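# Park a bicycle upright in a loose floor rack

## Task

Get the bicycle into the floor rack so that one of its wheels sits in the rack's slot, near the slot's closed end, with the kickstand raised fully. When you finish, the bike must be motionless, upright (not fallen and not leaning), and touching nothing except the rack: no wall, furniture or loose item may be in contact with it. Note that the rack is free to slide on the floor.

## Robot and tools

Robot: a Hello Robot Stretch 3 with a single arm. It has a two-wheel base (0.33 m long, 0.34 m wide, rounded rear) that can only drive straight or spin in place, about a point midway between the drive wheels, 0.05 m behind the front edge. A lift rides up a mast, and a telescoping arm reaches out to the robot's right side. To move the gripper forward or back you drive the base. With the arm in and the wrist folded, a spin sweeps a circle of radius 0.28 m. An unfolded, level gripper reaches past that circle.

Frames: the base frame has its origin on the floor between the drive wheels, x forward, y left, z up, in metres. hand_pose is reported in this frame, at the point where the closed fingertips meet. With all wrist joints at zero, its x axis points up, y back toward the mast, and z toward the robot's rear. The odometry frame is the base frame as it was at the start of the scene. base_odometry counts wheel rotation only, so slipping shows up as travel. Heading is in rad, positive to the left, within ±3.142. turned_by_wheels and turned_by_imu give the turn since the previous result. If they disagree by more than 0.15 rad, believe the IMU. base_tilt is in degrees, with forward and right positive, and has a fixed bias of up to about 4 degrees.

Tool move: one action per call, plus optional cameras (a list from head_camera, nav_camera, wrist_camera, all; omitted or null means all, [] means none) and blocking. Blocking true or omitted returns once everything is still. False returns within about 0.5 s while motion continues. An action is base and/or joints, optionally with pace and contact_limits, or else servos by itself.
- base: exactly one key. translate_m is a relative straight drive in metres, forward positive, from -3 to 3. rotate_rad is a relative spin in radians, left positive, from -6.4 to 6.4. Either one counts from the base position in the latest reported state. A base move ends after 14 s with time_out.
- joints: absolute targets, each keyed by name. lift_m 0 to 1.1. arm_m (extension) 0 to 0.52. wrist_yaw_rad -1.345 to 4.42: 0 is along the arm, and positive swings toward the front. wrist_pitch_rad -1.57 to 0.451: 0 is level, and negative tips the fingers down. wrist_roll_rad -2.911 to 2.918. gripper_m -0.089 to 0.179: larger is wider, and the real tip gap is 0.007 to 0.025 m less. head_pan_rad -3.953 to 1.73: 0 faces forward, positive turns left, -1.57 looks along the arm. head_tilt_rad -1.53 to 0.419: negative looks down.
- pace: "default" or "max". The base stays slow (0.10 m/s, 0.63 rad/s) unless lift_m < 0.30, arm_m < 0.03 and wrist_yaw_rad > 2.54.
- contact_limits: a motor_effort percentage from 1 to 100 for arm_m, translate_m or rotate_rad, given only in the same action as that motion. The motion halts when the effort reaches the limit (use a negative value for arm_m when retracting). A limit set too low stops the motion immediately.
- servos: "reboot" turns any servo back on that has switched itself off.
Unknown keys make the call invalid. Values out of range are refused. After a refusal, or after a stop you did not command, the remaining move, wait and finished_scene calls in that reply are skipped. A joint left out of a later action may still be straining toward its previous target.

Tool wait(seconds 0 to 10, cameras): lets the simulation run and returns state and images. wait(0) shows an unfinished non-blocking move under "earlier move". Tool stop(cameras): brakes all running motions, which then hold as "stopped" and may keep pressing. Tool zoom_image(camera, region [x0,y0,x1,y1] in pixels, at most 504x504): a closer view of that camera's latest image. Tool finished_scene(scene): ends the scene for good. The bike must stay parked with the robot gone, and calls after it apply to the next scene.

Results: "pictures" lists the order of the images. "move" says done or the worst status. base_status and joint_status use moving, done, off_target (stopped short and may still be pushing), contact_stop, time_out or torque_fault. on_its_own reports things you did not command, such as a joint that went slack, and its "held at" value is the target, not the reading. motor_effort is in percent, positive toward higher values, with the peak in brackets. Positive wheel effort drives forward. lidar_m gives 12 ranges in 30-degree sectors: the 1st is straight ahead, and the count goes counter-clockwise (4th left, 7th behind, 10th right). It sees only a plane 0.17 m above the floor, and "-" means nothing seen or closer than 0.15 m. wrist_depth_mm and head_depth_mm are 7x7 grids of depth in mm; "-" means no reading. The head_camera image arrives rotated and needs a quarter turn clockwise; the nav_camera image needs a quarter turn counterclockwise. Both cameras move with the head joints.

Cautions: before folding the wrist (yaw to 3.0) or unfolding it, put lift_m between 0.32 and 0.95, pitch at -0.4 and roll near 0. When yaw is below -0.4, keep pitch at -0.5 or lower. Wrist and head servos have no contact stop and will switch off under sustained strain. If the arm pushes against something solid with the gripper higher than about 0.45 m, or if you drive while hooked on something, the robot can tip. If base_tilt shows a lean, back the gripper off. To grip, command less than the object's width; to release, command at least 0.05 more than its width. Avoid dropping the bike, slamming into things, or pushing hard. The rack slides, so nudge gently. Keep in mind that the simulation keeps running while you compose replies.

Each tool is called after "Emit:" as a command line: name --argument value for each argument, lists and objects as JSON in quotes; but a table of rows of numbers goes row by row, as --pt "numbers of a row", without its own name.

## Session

Emit:
move

Scene clock: 0.00 s.
base_odometry: x=+0.000 y=+0.000 heading=+0.000
turned_by_wheels: +0.000
turned_by_imu: +0.000
base_tilt: forward=+0.2 right=-2.3
lidar_m: 0.67 0.64 0.67 0.91 1.52 1.56 2.16 1.27 1.63 2.33 2.24 0.92
head_depth_mm: 885 888 883 883 884 884 885 / 812 814 811 812 812 813 812 / 757 756 754 755 752 753 756 / 703 706 705 703 703 703 706 / 659 659 659 661 662 661 659 / 620 620 621 621 620 620 622 / 586 586 585 586 584 585 585
base_status: not commanded
joint_positions: lift_m=+0.516 arm_m=+0.000 wrist_yaw_rad=+2.981 wrist_pitch_rad=-0.467 wrist_roll_rad=+0.000 gripper_m=+0.037 head_pan_rad=+0.000 head_tilt_rad=-0.004
joint_status: not commanded
measured_speeds: all 0
motor_effort: left_wheel=+0.2 right_wheel=-0.5 lift_m=+25.7 arm_m=-0.2 wrist_yaw_rad=+0.1 wrist_pitch_rad=+1.8 wrist_roll_rad=-0.6 gripper_m=+0.6 head_pan_rad=+0.7 head_tilt_rad=+1.5
hand_pose: x=+0.0137 y=+0.0702 z=+0.5176 quat_wxyz=(+0.219, +0.698, +0.108, +0.673) (m; base frame)
wrist_depth_mm: 132 150 - - - - - / - 149 - - - - - / - 161 - - - - - / - 178 - - - - - / 941 202 227 904 848 - - / 793 760 129 724 130 720 - / 692 692 266 669 643 654 627
pictures: head_camera (sideways), nav_camera (sideways), wrist_camera
camera_calibration:
head_camera: T_world_to_cam=[[-0.00529745, -0.00138226, -0.999985, 1.32779], [-0.00434507, 0.99999, -0.00135925, 0.0101579], [0.999977, 0.0043378, -0.0053034, -0.0408693], [0, 0, 0, 1]] pos_world=[0.0479464, -0.00814511, 1.32757]
nav_camera: T_world_to_cam=[[-0.0147197, -0.00655958, 0.99987, -1.25862], [0.0111443, -0.999917, -0.00639583, 0.058792], [0.99983, 0.0110487, 0.0147915, -0.0653261], [0, 0, 0, 1]] pos_world=[0.0461333, 0.0512528, 1.2598]
wrist_camera: T_world_to_cam=[[0.981717, -0.182085, -0.0554646, 0.0316734], [-0.147981, -0.54683, -0.824062, 0.500468], [0.119719, 0.817204, -0.563778, 0.398288], [0, 0, 0, 1]] pos_world=[-0.00471725, -0.046044, 0.63872]

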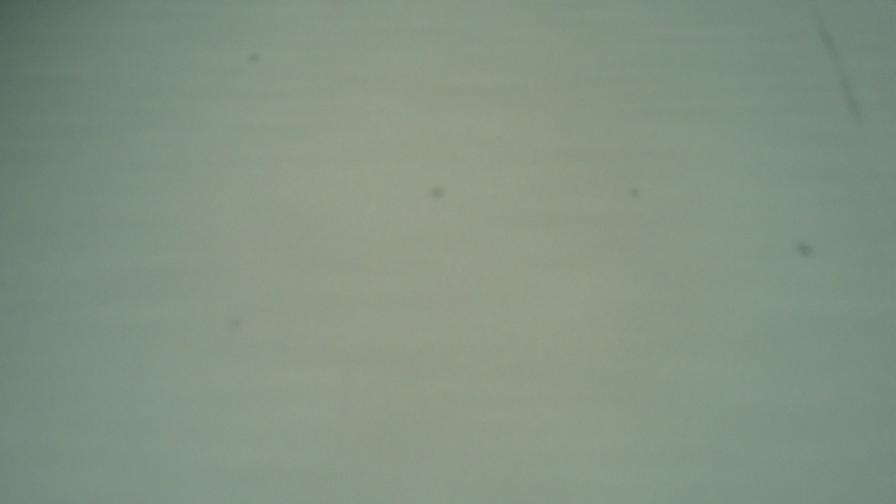

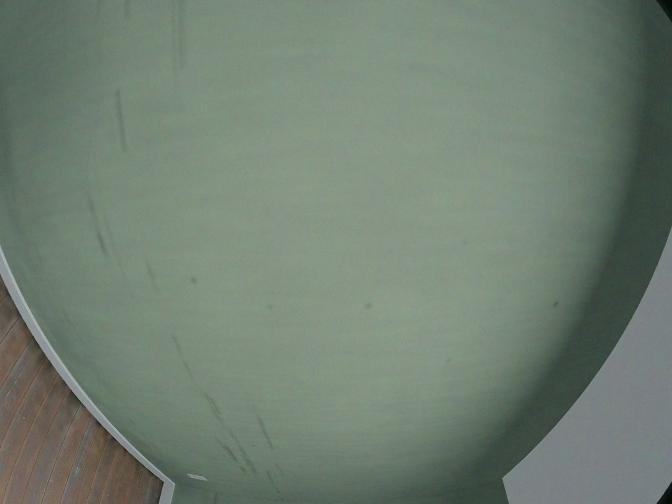

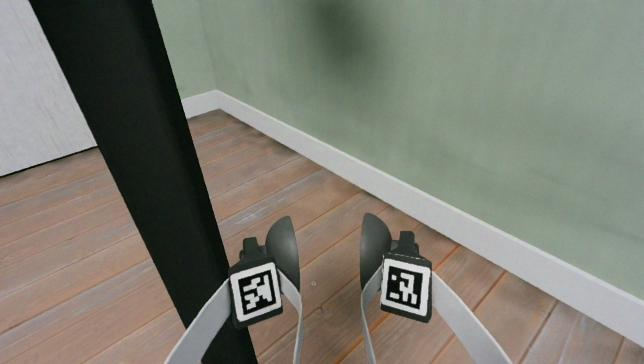

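Look around.

Emit:
move --joints '{"head_pan_rad": -1.57, "head_tilt_rad": -0.5}' --pace "max" --cameras '["nav_camera"]'

Emit:
move --joints '{"head_pan_rad": -3.14, "head_tilt_rad": -0.5}' --pace "max" --cameras '["nav_camera"]'

Emit:
move --joints '{"head_pan_rad": 1.6, "head_tilt_rad": -0.5}' --pace "max" --cameras '["nav_camera"]'

Scene clock: 1.20 s.
move: done
base_odometry: x=+0.000 y=+0.000 heading=+0.000
turned_by_wheels: +0.000
turned_by_imu: +0.000
base_tilt: forward=+0.1 right=-2.3
lidar_m: 0.67 0.64 0.67 0.91 1.52 1.56 2.15 1.27 1.64 2.33 2.23 0.92
head_depth_mm: 2663 2906 3259 2730 1978 1578 1292 / 2470 2685 2975 2753 1996 1571 1303 / 2284 2485 2805 2740 1979 1573 1290 / 2167 2356 2604 2716 2003 1578 1293 / 2052 2246 2412 2575 2001 1567 1291 / 1946 2098 2254 2470 2008 1583 1298 / 1862 1985 2158 2354 1985 1582 1301
base_status: not commanded
joint_positions: lift_m=+0.516 arm_m=+0.000 wrist_yaw_rad=+2.981 wrist_pitch_rad=-0.467 wrist_roll_rad=+0.000 gripper_m=+0.037 head_pan_rad=-1.565 head_tilt_rad=-0.493
joint_status: all done
measured_speeds: all 0
motor_effort: left_wheel=+0.2(0.9) right_wheel=-0.6(0.7) lift_m=+25.1(25.8) arm_m=-1.8(1.8) wrist_yaw_rad=+0.3(1.1) wrist_pitch_rad=+1.8(2.0) wrist_roll_rad=-0.6(0.6) gripper_m=+0.0(0.7) head_pan_rad=-2.3(5.9) head_tilt_rad=-3.1(4.8)
hand_pose: x=+0.0137 y=+0.0702 z=+0.5176 quat_wxyz=(+0.219, +0.698, +0.108, +0.673) (m; base frame)
wrist_depth_mm: 132 150 - - - - - / - 149 - - - - - / - 161 - - - - - / - 178 - - - - - / 924 202 227 890 859 - - / 785 771 129 719 130 722 - / 690 701 264 658 644 650 625
pictures: nav_camera (sideways)
camera_calibration:
nav_camera: T_world_to_cam=[[-0.00376347, -0.457248, 0.889331, -1.11417], [-0.999857, -0.0129495, -0.0108892, 0.0708033], [0.0164955, -0.889245, -0.457134, 0.554924], [0, 0, 0, 1]] pos_world=[0.0574463, -0.0150712, 1.24531]

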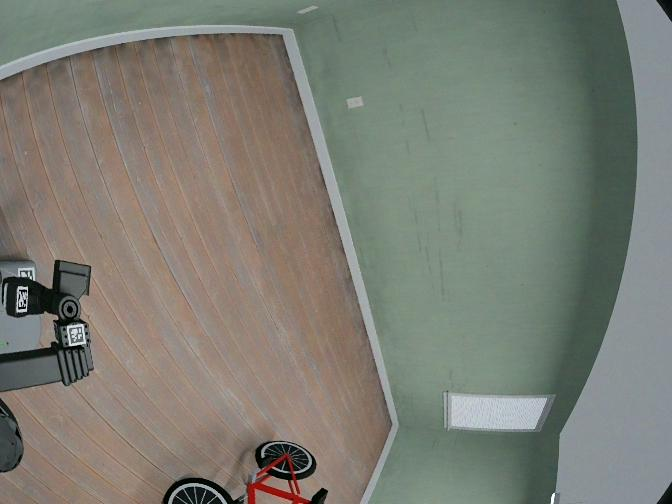

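Scene clock: 2.23 s.
move: done
base_odometry: x=+0.000 y=+0.000 heading=+0.000
turned_by_wheels: +0.000
turned_by_imu: +0.000
base_tilt: forward=+0.1 right=-2.4
lidar_m: 0.67 0.64 0.67 0.91 1.52 1.56 2.15 1.27 1.65 2.33 2.23 0.92
head_depth_mm: 1686 1794 1892 2032 1987 1555 1290 / 1891 2034 2182 2331 1987 1566 1291 / 2161 2298 2492 2591 1978 1567 1297 / 2505 2720 3000 2718 1991 1578 1296 / 2983 3305 3605 2742 2001 1567 1293 / 3504 3849 - 2731 2024 1577 1286 / 3429 3696 3850 2752 2001 1510 1298
base_status: not commanded
joint_positions: lift_m=+0.516 arm_m=+0.000 wrist_yaw_rad=+2.981 wrist_pitch_rad=-0.467 wrist_roll_rad=+0.000 gripper_m=+0.037 head_pan_rad=-3.135 head_tilt_rad=-0.494
joint_status: all done
measured_speeds: all 0
motor_effort: left_wheel=+0.3(0.8) right_wheel=-0.4(0.9) lift_m=+24.5(25.5) arm_m=-2.4(2.6) wrist_yaw_rad=+0.9(1.3) wrist_pitch_rad=+1.8(1.9) wrist_roll_rad=-0.4(0.6) gripper_m=+0.2(0.5) head_pan_rad=-1.7(5.3) head_tilt_rad=-2.9(4.9)
hand_pose: x=+0.0137 y=+0.0702 z=+0.5176 quat_wxyz=(+0.219, +0.698, +0.108, +0.673) (m; base frame)
wrist_depth_mm: 132 150 - - - - - / - 148 - - - - - / - 162 - - - - - / - 178 - - - - - / 960 203 228 888 854 - - / 806 769 129 729 129 734 - / 682 706 263 663 642 645 629
pictures: nav_camera (sideways)
camera_calibration:
nav_camera: T_world_to_cam=[[-0.457779, 0.00339548, 0.88906, -1.11104], [-0.0137398, 0.999846, -0.0108932, 0.0647932], [-0.88896, -0.0172022, -0.457662, 0.561133], [0, 0, 0, 1]] pos_world=[-0.00889666, -0.0513581, 1.2453]

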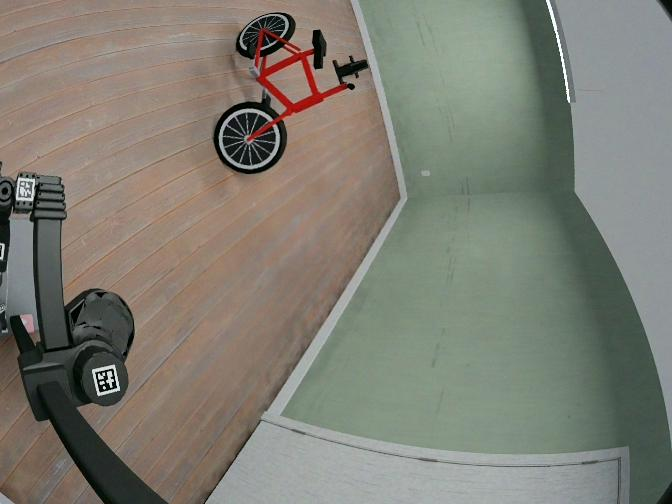

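Scene clock: 3.93 s.
move: done
base_odometry: x=+0.000 y=+0.000 heading=+0.000
turned_by_wheels: +0.000
turned_by_imu: +0.000
base_tilt: forward=+0.1 right=-2.3
lidar_m: 0.67 0.64 0.67 0.91 1.52 1.56 2.16 1.27 1.64 2.32 2.24 0.92
head_depth_mm: 701 742 785 839 896 955 1038 / 791 844 902 967 1041 1130 1199 / 908 973 1049 1142 1248 1381 1292 / 1059 1156 1262 1412 1565 1544 1295 / 1271 1421 1563 1725 1887 1568 1291 / 1314 1412 1553 1690 1836 1580 1287 / 1258 1359 1460 1584 1725 1574 1334
base_status: not commanded
joint_positions: lift_m=+0.516 arm_m=+0.000 wrist_yaw_rad=+2.981 wrist_pitch_rad=-0.467 wrist_roll_rad=+0.000 gripper_m=+0.037 head_pan_rad=+1.595 head_tilt_rad=-0.494
joint_status: all done
measured_speeds: all 0
motor_effort: left_wheel=+1.0(1.0) right_wheel=-0.5(0.7) lift_m=+23.5(24.8) arm_m=-3.7(4.1) wrist_yaw_rad=-0.2(1.0) wrist_pitch_rad=+1.8(1.8) wrist_roll_rad=-0.5(0.7) gripper_m=+0.0(0.7) head_pan_rad=+2.7(6.7) head_tilt_rad=-2.7(4.2)
hand_pose: x=+0.0137 y=+0.0702 z=+0.5176 quat_wxyz=(+0.219, +0.698, +0.108, +0.673) (m; base frame)
wrist_depth_mm: 132 150 - - - - - / - 149 - - - - - / - 162 - - - - - / - 178 - - - - - / 944 203 228 912 846 - - / 795 754 129 719 129 735 - / 689 697 263 662 642 643 632
pictures: nav_camera (sideways)
camera_calibration:
nav_camera: T_world_to_cam=[[-0.00437632, 0.457862, 0.889012, -1.11375], [0.999469, 0.0307054, -0.0108939, 0.0586136], [-0.0322854, 0.888493, -0.457754, 0.556027], [0, 0, 0, 1]] pos_world=[-0.045505, 0.014117, 1.2453]

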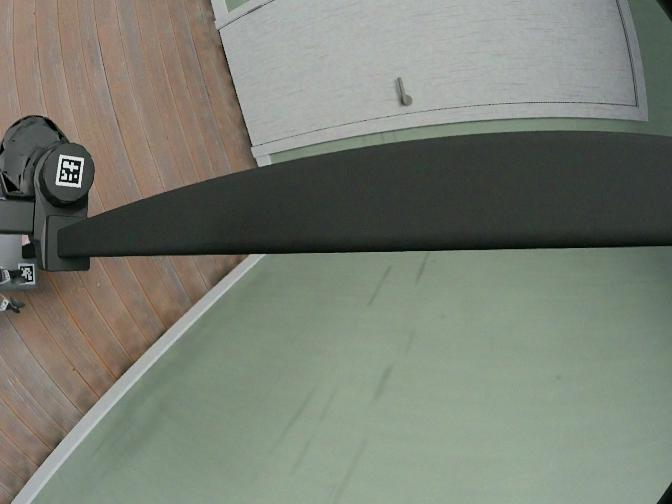

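Emit:
move --joints '{"head_pan_rad": 0.5, "head_tilt_rad": -0.9}' --pace "max" --cameras '["nav_camera"]'

Emit:
move --joints '{"head_pan_rad": -0.8, "head_tilt_rad": -0.7}' --pace "max" --cameras '["nav_camera"]'

Emit:
move --joints '{"head_pan_rad": -2.4, "head_tilt_rad": -0.5}' --pace "max"

Emit:
move --joints '{"head_pan_rad": -3.9, "head_tilt_rad": -0.7}' --pace "max" --cameras '["nav_camera"]'

Scene clock: 5.03 s.
move: done
base_odometry: x=+0.000 y=+0.000 heading=+0.000
turned_by_wheels: +0.000
turned_by_imu: +0.000
base_tilt: forward=+0.1 right=-2.4
lidar_m: 0.67 0.64 0.67 0.91 1.52 1.56 2.15 1.27 1.64 2.33 2.24 0.92
head_depth_mm: 546 639 764 958 1272 1242 1105 / 546 637 762 944 1263 1246 1097 / 542 634 757 944 1248 1241 1101 / 540 630 751 936 1231 1240 1110 / 539 626 751 934 1221 1245 1103 / 536 624 745 926 1213 1240 1103 / 535 621 743 918 1208 1240 1102
base_status: not commanded
joint_positions: lift_m=+0.516 arm_m=+0.000 wrist_yaw_rad=+2.981 wrist_pitch_rad=-0.467 wrist_roll_rad=+0.000 gripper_m=+0.037 head_pan_rad=+0.505 head_tilt_rad=-0.888
joint_status: all done
measured_speeds: all 0
motor_effort: left_wheel=+0.7(0.9) right_wheel=-0.1(0.9) lift_m=+23.0(23.8) arm_m=-4.6(4.9) wrist_yaw_rad=+0.3(0.9) wrist_pitch_rad=+1.9(1.9) wrist_roll_rad=-0.6(0.6) gripper_m=+0.2(0.6) head_pan_rad=-2.1(5.2) head_tilt_rad=-4.7(6.0)
hand_pose: x=+0.0137 y=+0.0702 z=+0.5176 quat_wxyz=(+0.219, +0.698, +0.108, +0.673) (m; base frame)
wrist_depth_mm: 132 150 - - - - - / - 149 - - - - - / - 161 - - - - - / - 178 - - - - - / 962 202 227 911 847 - - / 809 756 129 709 130 736 - / 695 697 265 668 633 649 630
pictures: nav_camera (sideways)
camera_calibration:
nav_camera: T_world_to_cam=[[0.671887, 0.36421, 0.644918, -0.79969], [0.4859, -0.873922, -0.0126807, 0.0640664], [0.55899, 0.321886, -0.764147, 0.950993], [0, 0, 0, 1]] pos_world=[-0.025424, 0.0411337, 1.24324]

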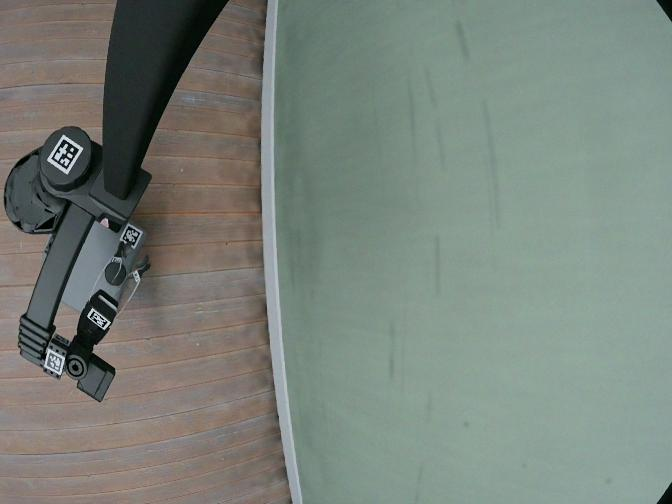

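Scene clock: 6.00 s.
move: done
base_odometry: x=+0.000 y=+0.000 heading=+0.000
turned_by_wheels: +0.000
turned_by_imu: +0.000
base_tilt: forward=+0.1 right=-2.3
lidar_m: 0.67 0.64 0.67 0.91 1.52 1.56 2.16 1.27 1.64 2.32 2.23 0.92
head_depth_mm: 1795 2035 2300 1994 1616 1354 1160 / 1852 2076 2308 1996 1605 1352 1163 / 1896 2132 2397 2001 1611 1346 1161 / 1949 2193 2401 1989 1609 1352 1165 / 1652 1798 1961 1934 1612 1345 1157 / 1291 1367 1468 1580 1575 1351 1171 / 1052 1112 1169 1242 1322 1313 1166
base_status: not commanded
joint_positions: lift_m=+0.516 arm_m=+0.000 wrist_yaw_rad=+2.981 wrist_pitch_rad=-0.467 wrist_roll_rad=+0.000 gripper_m=+0.037 head_pan_rad=-0.795 head_tilt_rad=-0.705
joint_status: all done
measured_speeds: all 0
motor_effort: left_wheel=+0.4(0.8) right_wheel=-0.4(0.8) lift_m=+22.3(23.1) arm_m=-5.3(5.5) wrist_yaw_rad=+0.6(1.2) wrist_pitch_rad=+1.7(1.8) wrist_roll_rad=-0.5(0.6) gripper_m=+0.2(0.6) head_pan_rad=-1.6(6.3) head_tilt_rad=+2.3(4.0)
hand_pose: x=+0.0137 y=+0.0702 z=+0.5176 quat_wxyz=(+0.219, +0.698, +0.108, +0.673) (m; base frame)
wrist_depth_mm: 132 150 - - - - - / - 148 - - - - - / - 161 - - - - - / - 178 - - - - - / 937 202 228 888 830 - - / 787 764 129 715 129 718 - / 684 694 264 663 644 646 625
pictures: nav_camera (sideways)
camera_calibration:
nav_camera: T_world_to_cam=[[0.439349, -0.456945, 0.773417, -0.965733], [-0.710502, -0.703591, -0.0120821, 0.0705881], [0.54969, -0.544206, -0.633783, 0.781497], [0, 0, 0, 1]] pos_world=[0.0448651, 0.0336737, 1.24307]

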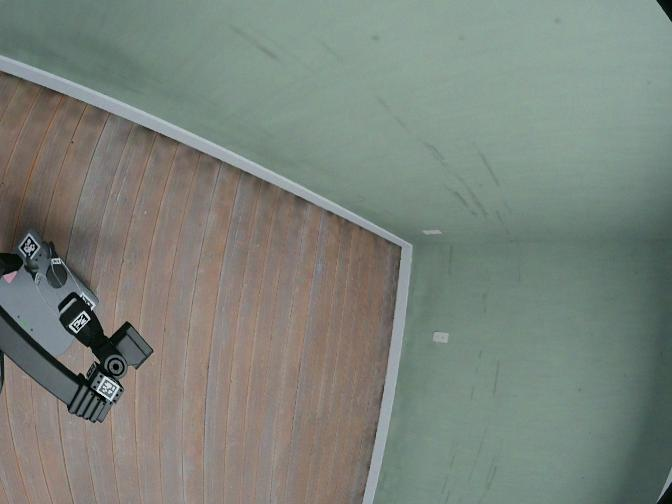

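Scene clock: 7.03 s.
move: done
base_odometry: x=+0.000 y=+0.000 heading=+0.000
turned_by_wheels: +0.000
turned_by_imu: +0.000
base_tilt: forward=+0.1 right=-2.3
lidar_m: 0.67 0.64 0.67 0.91 1.52 1.56 2.15 1.27 1.64 2.32 2.23 0.92
head_depth_mm: 3390 3632 3870 2651 1954 1552 1269 / 3446 3695 3835 2671 1581 1559 1277 / 3454 3753 - 2434 1601 1549 1282 / 3511 3785 - 2285 1896 1549 1293 / 3500 3905 - 2534 1959 1555 1284 / 3654 - - 2659 1960 1548 1275 / 3692 - 3890 2654 1982 1535 1283
base_status: not commanded
joint_positions: lift_m=+0.516 arm_m=+0.000 wrist_yaw_rad=+2.981 wrist_pitch_rad=-0.467 wrist_roll_rad=+0.000 gripper_m=+0.037 head_pan_rad=-2.395 head_tilt_rad=-0.507
joint_status: all done
measured_speeds: all 0
motor_effort: left_wheel=+1.0(1.1) right_wheel=-0.6(0.8) lift_m=+22.1(22.6) arm_m=-6.3(6.5) wrist_yaw_rad=+1.3(1.3) wrist_pitch_rad=+1.6(1.8) wrist_roll_rad=-0.6(0.6) gripper_m=+0.3(0.6) head_pan_rad=-1.8(4.8) head_tilt_rad=+4.6(4.6)
hand_pose: x=+0.0137 y=+0.0702 z=+0.5176 quat_wxyz=(+0.219, +0.698, +0.108, +0.673) (m; base frame)
wrist_depth_mm: 133 150 - - - - - / - 149 - - - - - / - 161 - - - - - / - 177 - - - - - / 938 203 226 903 853 - - / 797 766 129 712 129 730 - / 682 701 262 657 640 659 618
pictures: head_camera (sideways), nav_camera (sideways), wrist_camera
camera_calibration:
head_camera: T_world_to_cam=[[0.35666, 0.332097, -0.873216, 1.15992], [0.68265, -0.730745, 0.000910974, 0.00301145], [-0.637796, -0.596425, -0.487333, 0.596506], [0, 0, 0, 1]] pos_world=[-0.0353036, -0.0272339, 1.30355]
nav_camera: T_world_to_cam=[[-0.349151, -0.314321, 0.882777, -1.10351], [-0.684223, 0.72919, -0.0109847, 0.0690021], [-0.64026, -0.607852, -0.469663, 0.575233], [0, 0, 0, 1]] pos_world=[0.0302193, -0.0475165, 1.24508]
wrist_camera: T_world_to_cam=[[0.981717, -0.182085, -0.0554645, 0.0316733], [-0.147981, -0.54683, -0.824062, 0.500468], [0.11972, 0.817203, -0.563778, 0.398288], [0, 0, 0, 1]] pos_world=[-0.00471721, -0.046044, 0.63872]

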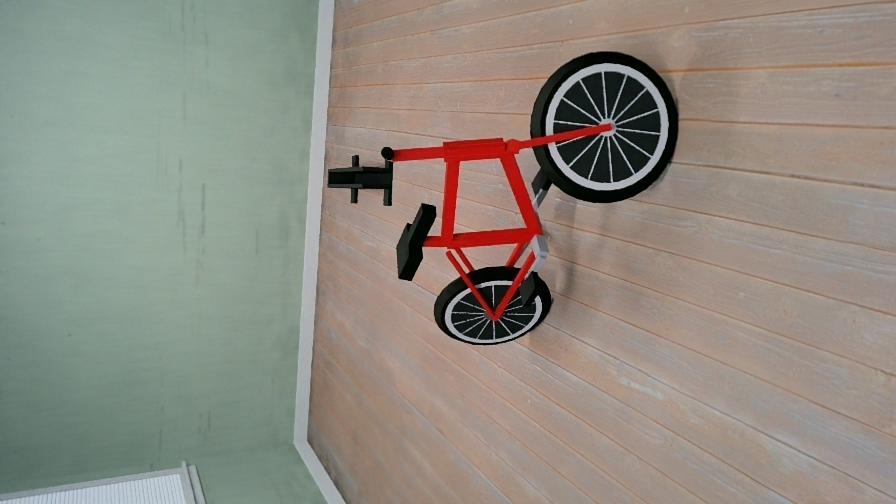

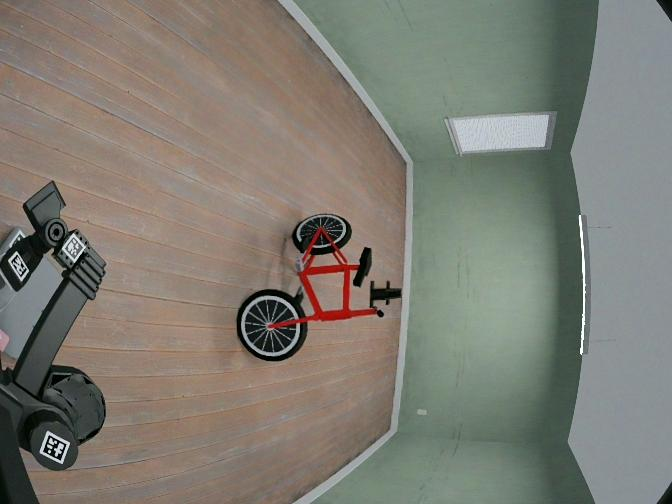

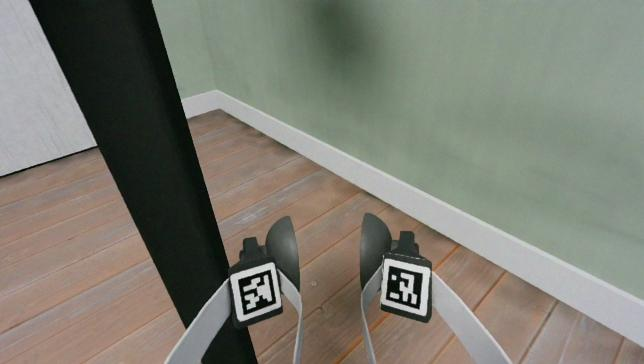

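Scene clock: 8.07 s.
move: done
base_odometry: x=+0.000 y=+0.000 heading=+0.000
turned_by_wheels: +0.000
turned_by_imu: +0.000
base_tilt: forward=+0.0 right=-2.3
lidar_m: 0.67 0.64 0.67 0.91 1.52 1.56 2.15 1.27 1.63 2.33 2.23 0.92
head_depth_mm: - - - - - 1298 1167 / 1239 - - - - - - / 1277 1431 1618 1833 1676 1397 - / 1313 1475 1688 1890 1628 1363 468 / 1355 1518 1750 1938 1641 1373 446 / 1398 1589 1847 2006 1631 1364 506 / 1466 1656 1907 2026 1632 1362 1174
base_status: not commanded
joint_positions: lift_m=+0.516 arm_m=+0.000 wrist_yaw_rad=+2.981 wrist_pitch_rad=-0.467 wrist_roll_rad=+0.000 gripper_m=+0.037 head_pan_rad=-3.895 head_tilt_rad=-0.691
joint_status: all done
measured_speeds: all 0
motor_effort: left_wheel=+0.6(1.1) right_wheel=-0.3(0.8) lift_m=+22.0(22.2) arm_m=-7.2(7.4) wrist_yaw_rad=-0.5(1.0) wrist_pitch_rad=+1.6(1.8) wrist_roll_rad=-0.3(0.6) gripper_m=-0.2(0.6) head_pan_rad=-2.3(4.8) head_tilt_rad=-4.0(5.7)
hand_pose: x=+0.0137 y=+0.0702 z=+0.5176 quat_wxyz=(+0.219, +0.698, +0.108, +0.673) (m; base frame)
wrist_depth_mm: 132 150 - - - - - / - 149 - - - - - / - 162 - - - - - / - 178 - - - - - / 919 203 227 907 852 - - / 797 772 129 717 130 714 - / 685 701 265 666 630 643 628
pictures: nav_camera (sideways)
camera_calibration:
nav_camera: T_world_to_cam=[[-0.450102, 0.43091, 0.782128, -0.971662], [0.680512, 0.732639, -0.01202, 0.0620223], [-0.578197, 0.526837, -0.623002, 0.774353], [0, 0, 0, 1]] pos_world=[-0.031826, -0.034699, 1.24313]

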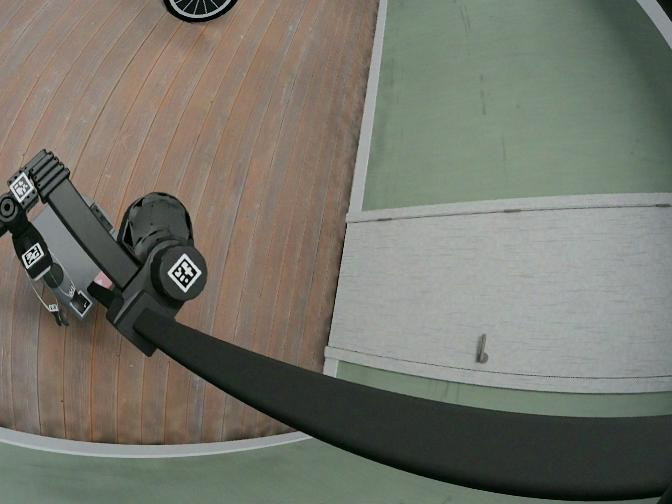

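Emit:
move --joints '{"head_pan_rad": -3.93, "head_tilt_rad": -0.2}' --pace "max" --cameras '["nav_camera", "head_camera"]'

Emit:
move --joints '{"head_pan_rad": 1.1, "head_tilt_rad": -0.9}' --pace "max" --cameras '["nav_camera", "head_camera"]'

Emit:
move --joints '{"head_pan_rad": 1.7, "head_tilt_rad": -0.9}' --pace "max" --cameras '["nav_camera", "head_camera"]'

Scene clock: 9.10 s.
move: done
base_odometry: x=+0.000 y=+0.000 heading=+0.000
turned_by_wheels: +0.000
turned_by_imu: +0.000
base_tilt: forward=+0.2 right=-2.3
lidar_m: 0.67 0.64 0.67 0.91 1.52 1.56 2.15 1.27 1.64 2.33 2.24 0.92
head_depth_mm: - - - - - - - / - - - - - - - / 1343 1380 1447 1503 1571 1638 1637 / 1377 1404 1479 1530 1595 1685 1635 / 1403 1455 1508 1585 1653 1740 1654 / 1438 1490 1571 1648 1735 1812 1653 / 1506 1575 1634 1696 1779 1876 1634
base_status: not commanded
joint_positions: lift_m=+0.516 arm_m=+0.000 wrist_yaw_rad=+2.981 wrist_pitch_rad=-0.467 wrist_roll_rad=+0.000 gripper_m=+0.037 head_pan_rad=-3.925 head_tilt_rad=-0.211
joint_status: all done
measured_speeds: all 0
motor_effort: left_wheel=+0.3(0.9) right_wheel=-0.5(0.8) lift_m=+22.1(22.3) arm_m=-8.1(8.1) wrist_yaw_rad=+0.0(1.1) wrist_pitch_rad=+1.5(1.9) wrist_roll_rad=-0.6(0.6) gripper_m=+0.3(0.7) head_pan_rad=-2.0(4.7) head_tilt_rad=+4.6(6.2)
hand_pose: x=+0.0137 y=+0.0702 z=+0.5176 quat_wxyz=(+0.219, +0.698, +0.108, +0.673) (m; base frame)
wrist_depth_mm: 132 150 - - - - - / - 149 - - - - - / - 161 - - - - - / - 178 - - - - - / 960 203 227 896 856 - - / 797 764 129 707 130 729 - / 686 701 264 659 634 643 619
pictures: head_camera (sideways), nav_camera (sideways)
camera_calibration:
head_camera: T_world_to_cam=[[0.150705, -0.148113, -0.97742, 1.2972], [-0.702373, -0.711809, -0.000432739, 0.0132094], [-0.695672, 0.686579, -0.211304, 0.237635], [0, 0, 0, 1]] pos_world=[-0.0209005, 0.0383796, 1.31813]
nav_camera: T_world_to_cam=[[-0.131205, 0.139904, 0.981434, -1.23364], [0.69874, 0.715324, -0.00855725, 0.0574095], [-0.703241, 0.684645, -0.19161, 0.213751], [0, 0, 0, 1]] pos_world=[-0.0516557, -0.0148189, 1.25219]

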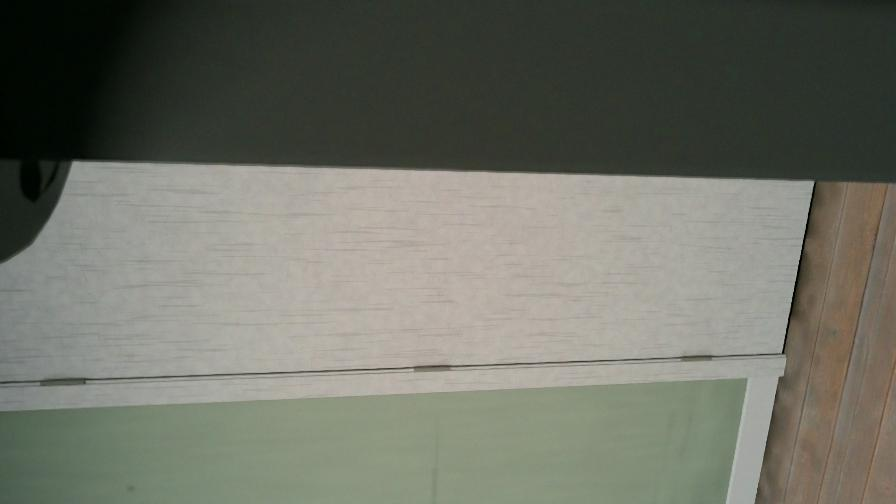

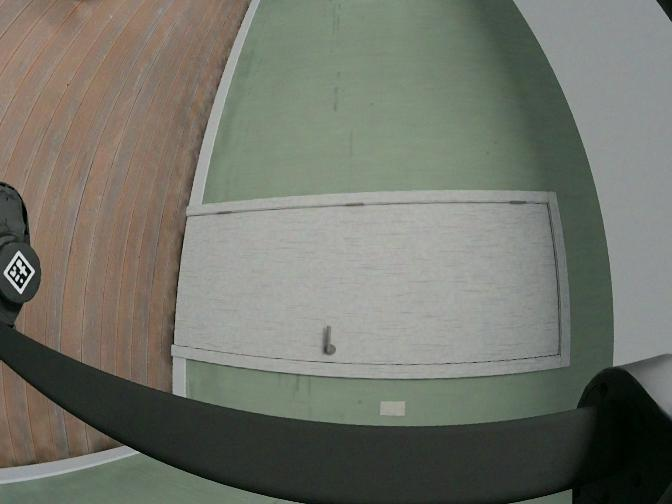

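Scene clock: 10.83 s.
move: done
base_odometry: x=+0.000 y=+0.000 heading=+0.000
turned_by_wheels: +0.000
turned_by_imu: +0.000
base_tilt: forward=+0.1 right=-2.3
lidar_m: 0.67 0.64 0.67 0.91 1.52 1.56 2.16 1.27 1.64 2.32 2.23 0.92
head_depth_mm: 536 611 706 837 1024 1203 1100 / 569 650 759 907 1143 1241 1109 / 604 695 817 999 1287 1239 1103 / 642 747 895 1113 1356 1239 1103 / 685 807 974 1243 1426 1239 1102 / 734 874 1086 1426 1414 1242 1088 / 788 959 1211 1572 1423 1240 387
base_status: not commanded
joint_positions: lift_m=+0.516 arm_m=+0.000 wrist_yaw_rad=+2.981 wrist_pitch_rad=-0.467 wrist_roll_rad=+0.000 gripper_m=+0.037 head_pan_rad=+1.095 head_tilt_rad=-0.889
joint_status: all done
measured_speeds: all 0
motor_effort: left_wheel=+0.4(1.0) right_wheel=-0.4(0.8) lift_m=+22.3(22.6) arm_m=-9.6(9.6) wrist_yaw_rad=+0.6(1.1) wrist_pitch_rad=+1.4(1.9) wrist_roll_rad=-0.5(0.7) gripper_m=+0.4(0.6) head_pan_rad=+2.3(6.1) head_tilt_rad=-5.3(7.1)
hand_pose: x=+0.0137 y=+0.0702 z=+0.5176 quat_wxyz=(+0.219, +0.698, +0.108, +0.673) (m; base frame)
wrist_depth_mm: 132 150 - - - - - / - 149 - - - - - / - 161 - - - - - / - 178 - - - - - / 965 202 227 900 857 - - / 789 765 129 736 129 718 - / 679 700 264 662 641 649 620
pictures: head_camera (sideways), nav_camera (sideways)
camera_calibration:
head_camera: T_world_to_cam=[[-0.355195, -0.691797, -0.628692, 0.845542], [-0.890517, 0.454944, 0.00251075, 0.0105259], [0.284283, 0.560752, -0.77765, 0.968524], [0, 0, 0, 1]] pos_world=[0.0343713, 0.0370522, 1.28473]
nav_camera: T_world_to_cam=[[0.356408, 0.67682, 0.644119, -0.796724], [0.889672, -0.456424, -0.0126829, 0.0616062], [0.285407, 0.577575, -0.764821, 0.953538], [0, 0, 0, 1]] pos_world=[-0.0429972, 0.0166179, 1.24325]

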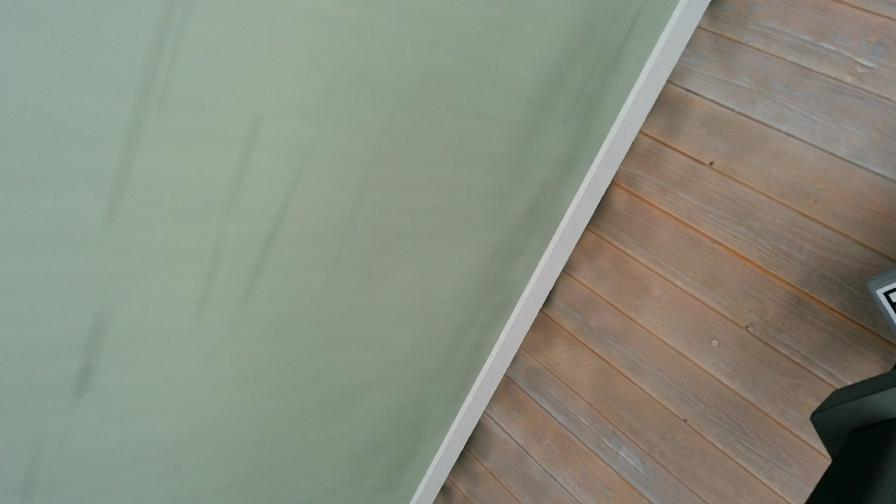

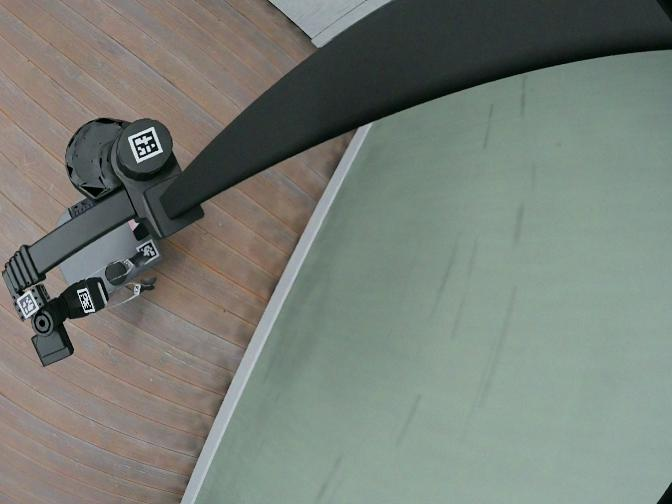

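Scene clock: 11.63 s.
move: done
base_odometry: x=+0.000 y=+0.000 heading=+0.000
turned_by_wheels: +0.000
turned_by_imu: +0.000
base_tilt: forward=+0.1 right=-2.3
lidar_m: 0.67 0.64 0.67 0.91 1.52 1.56 2.16 1.27 1.64 2.32 2.24 0.92
head_depth_mm: 816 892 985 1097 1231 1226 1107 / 945 1052 1177 1336 1383 1238 1103 / 1123 1273 1449 1579 1413 1243 1105 / 1375 1610 1835 1658 1413 1243 1089 / 1414 1648 1879 1645 1418 1225 437 / 1357 1560 1821 1690 - - 440 / 1299 1457 - - - 1223 430
base_status: not commanded
joint_positions: lift_m=+0.516 arm_m=+0.000 wrist_yaw_rad=+2.981 wrist_pitch_rad=-0.467 wrist_roll_rad=+0.000 gripper_m=+0.037 head_pan_rad=+1.695 head_tilt_rad=-0.889
joint_status: all done
measured_speeds: all 0
motor_effort: left_wheel=+0.5(0.8) right_wheel=-0.5(0.8) lift_m=+22.2(22.5) arm_m=-10.1(10.1) wrist_yaw_rad=-0.5(1.1) wrist_pitch_rad=+1.7(2.0) wrist_roll_rad=-0.4(0.6) gripper_m=+0.6(0.6) head_pan_rad=+2.5(4.3) head_tilt_rad=-5.2(6.0)
hand_pose: x=+0.0137 y=+0.0702 z=+0.5176 quat_wxyz=(+0.219, +0.698, +0.108, +0.673) (m; base frame)
wrist_depth_mm: 132 150 - - - - - / - 149 - - - - - / - 161 - - - - - / - 178 - - - - - / 930 202 228 881 863 - - / 801 763 129 722 130 732 - / 687 704 264 668 639 653 622
pictures: head_camera (sideways), nav_camera (sideways)
camera_calibration:
head_camera: T_world_to_cam=[[0.0974646, -0.771523, -0.628692, 0.84278], [-0.991855, -0.127345, 0.00251075, 0.0111441], [-0.0819976, 0.623327, -0.77765, 0.970758], [0, 0, 0, 1]] pos_world=[0.00851197, 0.0465437, 1.28473]
nav_camera: T_world_to_cam=[[-0.0880072, 0.759846, 0.644119, -0.794013], [0.991994, 0.125646, -0.0126829, 0.060982], [-0.0905682, 0.637846, -0.76482, 0.955831], [0, 0, 0, 1]] pos_world=[-0.0438048, -0.0140072, 1.24325]

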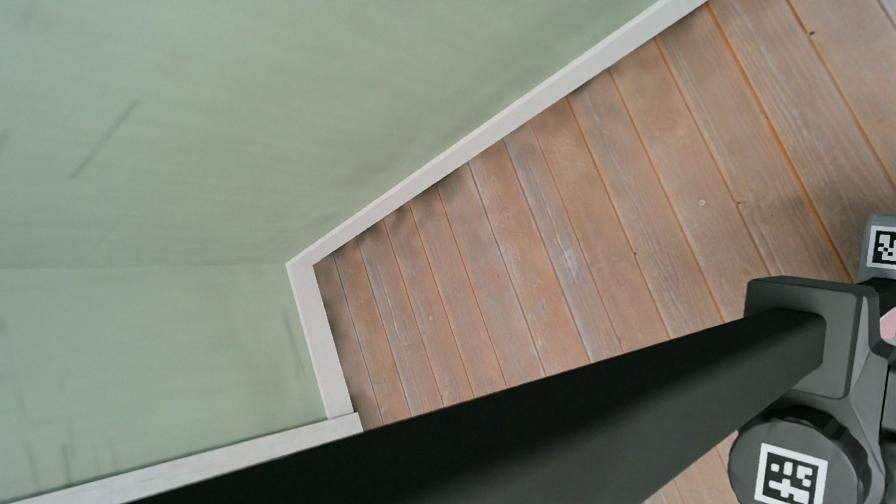

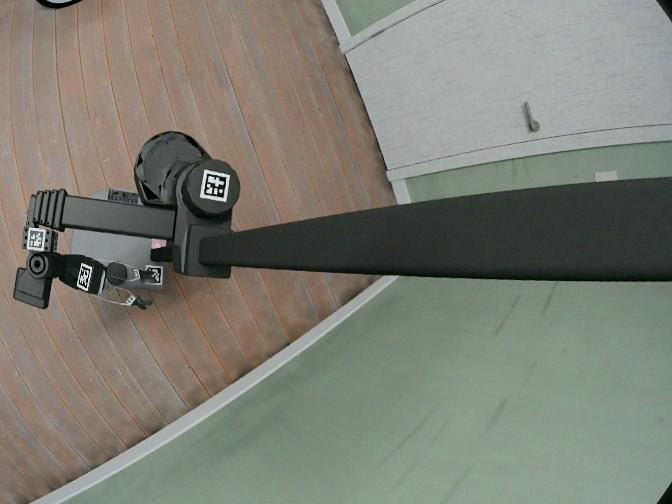

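Emit:
move --base '{"rotate_rad": -1.2}' --joints '{"head_pan_rad": -3.0, "head_tilt_rad": -0.6}' --pace "max"

Scene clock: 14.70 s.
move: done
base_odometry: x=+0.000 y=+0.000 heading=-1.200
turned_by_wheels: -1.200
turned_by_imu: -1.217
base_tilt: forward=+0.1 right=-2.3
lidar_m: 2.23 1.11 0.71 0.64 0.65 0.80 1.50 1.52 1.89 1.27 1.28 2.46
head_depth_mm: 1276 1418 1570 1742 1680 1440 1215 / 1274 1409 1578 1814 1780 1435 1211 / 1264 1416 1575 1777 1760 1441 1214 / 1250 1399 1559 1775 1764 1425 1205 / 1255 1376 1546 1762 1752 1440 1209 / 1238 1385 1537 1736 1753 1443 1215 / 1246 1385 1547 1756 1755 1433 1217
base_status: done
joint_positions: lift_m=+0.516 arm_m=+0.000 wrist_yaw_rad=+2.981 wrist_pitch_rad=-0.467 wrist_roll_rad=+0.000 gripper_m=+0.037 head_pan_rad=-2.995 head_tilt_rad=-0.606
joint_status: all done
measured_speeds: all 0
motor_effort: left_wheel=+7.0(11.8) right_wheel=-6.3(9.3) lift_m=+22.5(22.9) arm_m=-12.8(13.3) wrist_yaw_rad=+0.1(1.6) wrist_pitch_rad=+1.4(2.0) wrist_roll_rad=-0.4(0.7) gripper_m=-0.1(0.6) head_pan_rad=-2.7(5.8) head_tilt_rad=+2.5(4.4)
hand_pose: x=+0.0137 y=+0.0702 z=+0.5176 quat_wxyz=(+0.219, +0.698, +0.108, +0.673) (m; base frame)
wrist_depth_mm: 132 139 - - - - - / 141 148 - - - - - / - 161 - - - - - / - 178 - - - - - / - 195 205 850 885 876 855 / - 736 130 717 129 753 728 / 689 707 265 673 651 642 636
pictures: head_camera (sideways), nav_camera (sideways), wrist_camera
camera_calibration:
head_camera: T_world_to_cam=[[0.564424, 0.0847674, -0.821121, 1.09072], [0.150432, -0.988619, 0.00134554, 0.00569237], [-0.811662, -0.124282, -0.570753, 0.706102], [0, 0, 0, 1]] pos_world=[-0.0433708, 0.000925893, 1.29862]
nav_camera: T_world_to_cam=[[-0.549201, -0.0744906, 0.832364, -1.03655], [-0.15162, 0.988371, -0.0115878, 0.0665369], [-0.821821, -0.132567, -0.554109, 0.686213], [0, 0, 0, 1]] pos_world=[0.00475935, -0.0520073, 1.24379]
wrist_camera: T_world_to_cam=[[0.981717, -0.182085, -0.0554643, 0.031674], [-0.147981, -0.54683, -0.824062, 0.50047], [0.11972, 0.817203, -0.563778, 0.398284], [0, 0, 0, 1]] pos_world=[-0.00471722, -0.0460394, 0.638719]

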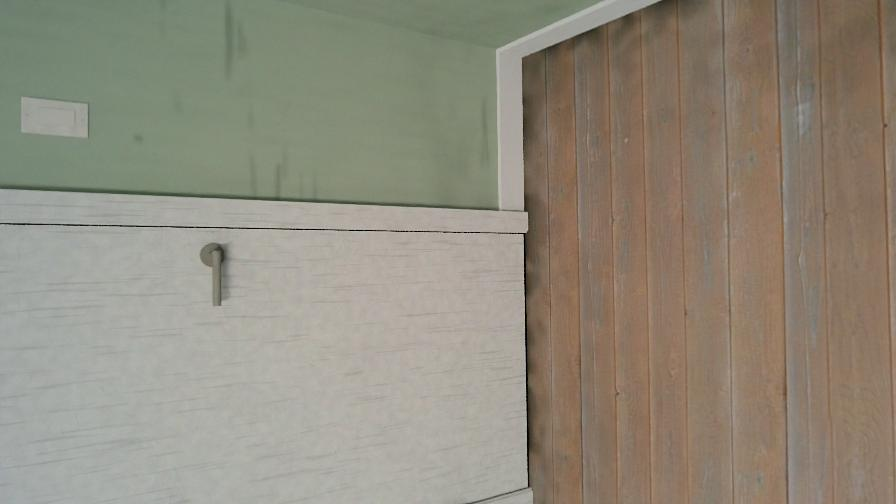

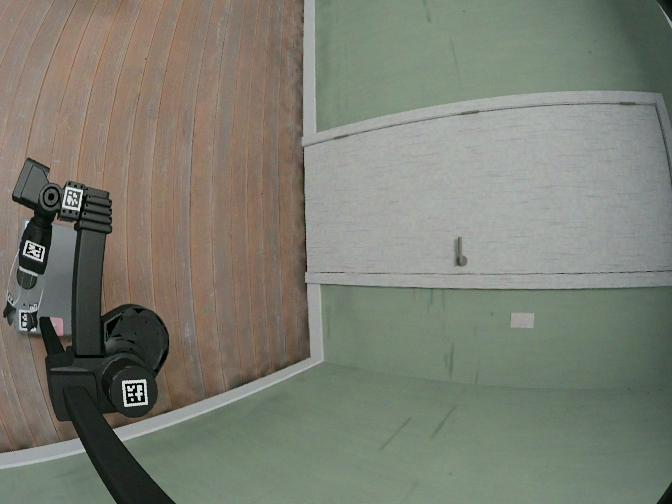

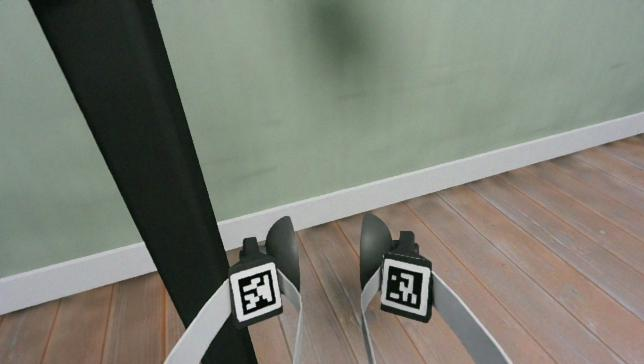

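Emit:
move --joints '{"head_pan_rad": -1.2, "head_tilt_rad": -0.5}' --pace "max" --cameras '["nav_camera", "head_camera"]'

Emit:
move --joints '{"head_pan_rad": 0.1, "head_tilt_rad": -0.5}' --pace "max" --cameras '["nav_camera"]'

Scene clock: 15.87 s.
move: done
base_odometry: x=+0.000 y=+0.000 heading=-1.200
turned_by_wheels: +0.000
turned_by_imu: +0.000
base_tilt: forward=+0.1 right=-2.3
lidar_m: 2.23 1.11 0.71 0.65 0.65 0.80 1.50 1.52 1.88 1.27 1.28 2.46
head_depth_mm: 3329 3572 3884 2673 1954 1560 1284 / 3354 3720 3859 2667 1578 1548 1289 / 3427 3778 - 2380 1605 1556 1280 / 3604 3843 - 1944 1892 1547 1279 / 3606 3910 - 2452 1970 1549 1286 / 3600 - - 2645 1961 1553 1279 / 3685 - 3849 2683 1960 1544 1288
base_status: not commanded
joint_positions: lift_m=+0.516 arm_m=+0.000 wrist_yaw_rad=+2.981 wrist_pitch_rad=-0.467 wrist_roll_rad=+0.000 gripper_m=+0.037 head_pan_rad=-1.205 head_tilt_rad=-0.507
joint_status: all done
measured_speeds: all 0
motor_effort: left_wheel=+6.6(7.5) right_wheel=-6.4(6.6) lift_m=+22.3(23.0) arm_m=-12.5(13.2) wrist_yaw_rad=+0.5(1.2) wrist_pitch_rad=+1.7(1.9) wrist_roll_rad=-0.3(0.7) gripper_m=+0.5(0.5) head_pan_rad=+2.5(4.6) head_tilt_rad=+3.2(5.2)
hand_pose: x=+0.0137 y=+0.0702 z=+0.5176 quat_wxyz=(+0.219, +0.698, +0.108, +0.673) (m; base frame)
wrist_depth_mm: 132 139 - - - - - / 142 148 - - - - - / - 161 - - - - - / - 178 - - - - - / - 195 204 840 889 883 864 / - 742 129 715 129 740 725 / 685 696 263 661 631 645 644
pictures: head_camera (sideways), nav_camera (sideways)
camera_calibration:
head_camera: T_world_to_cam=[[-0.175438, 0.454591, -0.873252, 1.16321], [0.932346, 0.361565, 0.000910645, 0.00148872], [0.316151, -0.814013, -0.487269, 0.590603], [0, 0, 0, 1]] pos_world=[0.0159639, -0.0485658, 1.30356]
nav_camera: T_world_to_cam=[[0.161735, -0.441004, 0.882812, -1.10667], [-0.931488, -0.363605, -0.0109842, 0.0705098], [0.325839, -0.820552, -0.469598, 0.569255], [0, 0, 0, 1]] pos_world=[0.0591815, 0.00469372, 1.24508]

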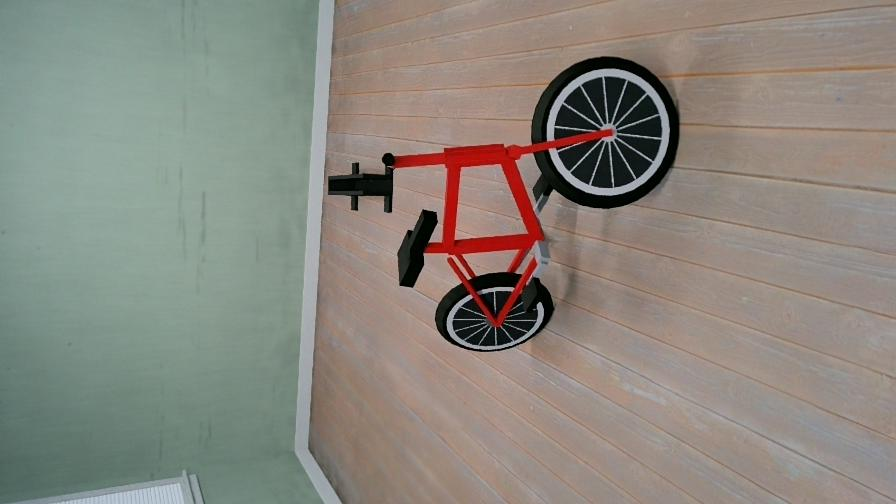

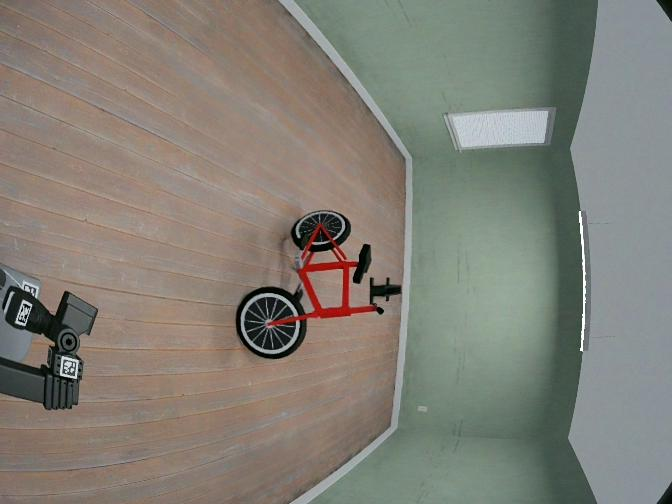

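Scene clock: 16.83 s.
move: done
base_odometry: x=+0.000 y=+0.000 heading=-1.200
turned_by_wheels: +0.000
turned_by_imu: +0.000
base_tilt: forward=+0.1 right=-2.3
lidar_m: 2.24 1.11 0.71 0.64 0.65 0.80 1.50 1.52 1.89 1.27 1.28 2.46
head_depth_mm: 1900 2100 2277 2475 1954 1556 1281 / 1894 2055 2279 2454 1954 1557 1286 / 1887 2041 2248 2453 1956 1549 1283 / 1861 2043 2241 2412 1968 1560 1275 / 1853 2002 2215 2403 1969 1565 1286 / 1827 2002 2212 2381 1967 1558 1278 / 1832 1974 2144 2335 1957 1555 1281
base_status: not commanded
joint_positions: lift_m=+0.516 arm_m=+0.000 wrist_yaw_rad=+2.981 wrist_pitch_rad=-0.467 wrist_roll_rad=+0.000 gripper_m=+0.037 head_pan_rad=+0.095 head_tilt_rad=-0.507
joint_status: all done
measured_speeds: all 0
motor_effort: left_wheel=+7.0(7.6) right_wheel=-6.3(6.7) lift_m=+23.1(23.1) arm_m=-12.4(12.8) wrist_yaw_rad=-0.4(0.9) wrist_pitch_rad=+1.6(1.8) wrist_roll_rad=-0.4(0.6) gripper_m=+0.3(0.5) head_pan_rad=+2.7(6.8) head_tilt_rad=+2.3(4.5)
hand_pose: x=+0.0137 y=+0.0702 z=+0.5176 quat_wxyz=(+0.219, +0.698, +0.108, +0.673) (m; base frame)
wrist_depth_mm: 131 139 - - - - - / 142 148 - - - - - / - 161 - - - - - / - 178 - - - - - / - 195 205 849 865 881 856 / - 741 129 723 130 736 723 / 684 703 264 668 643 651 642
pictures: nav_camera (sideways)
camera_calibration:
nav_camera: T_world_to_cam=[[0.468049, 0.0378622, 0.882891, -1.10864], [0.101191, -0.994806, -0.0109831, 0.064209], [0.87789, 0.0944816, -0.469449, 0.565693], [0, 0, 0, 1]] pos_world=[0.0157858, 0.0524037, 1.24508]

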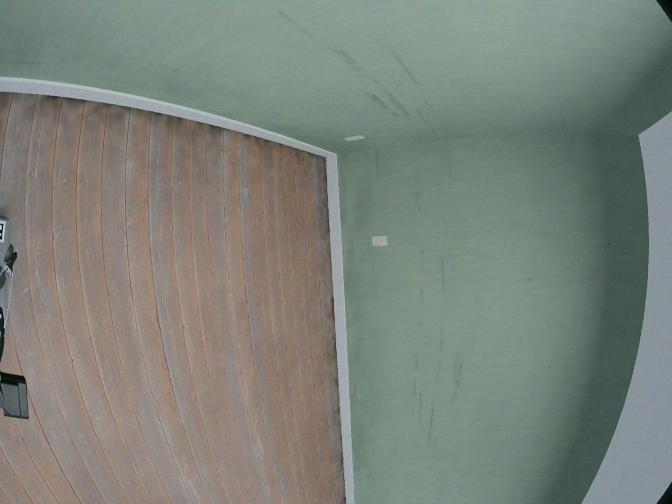

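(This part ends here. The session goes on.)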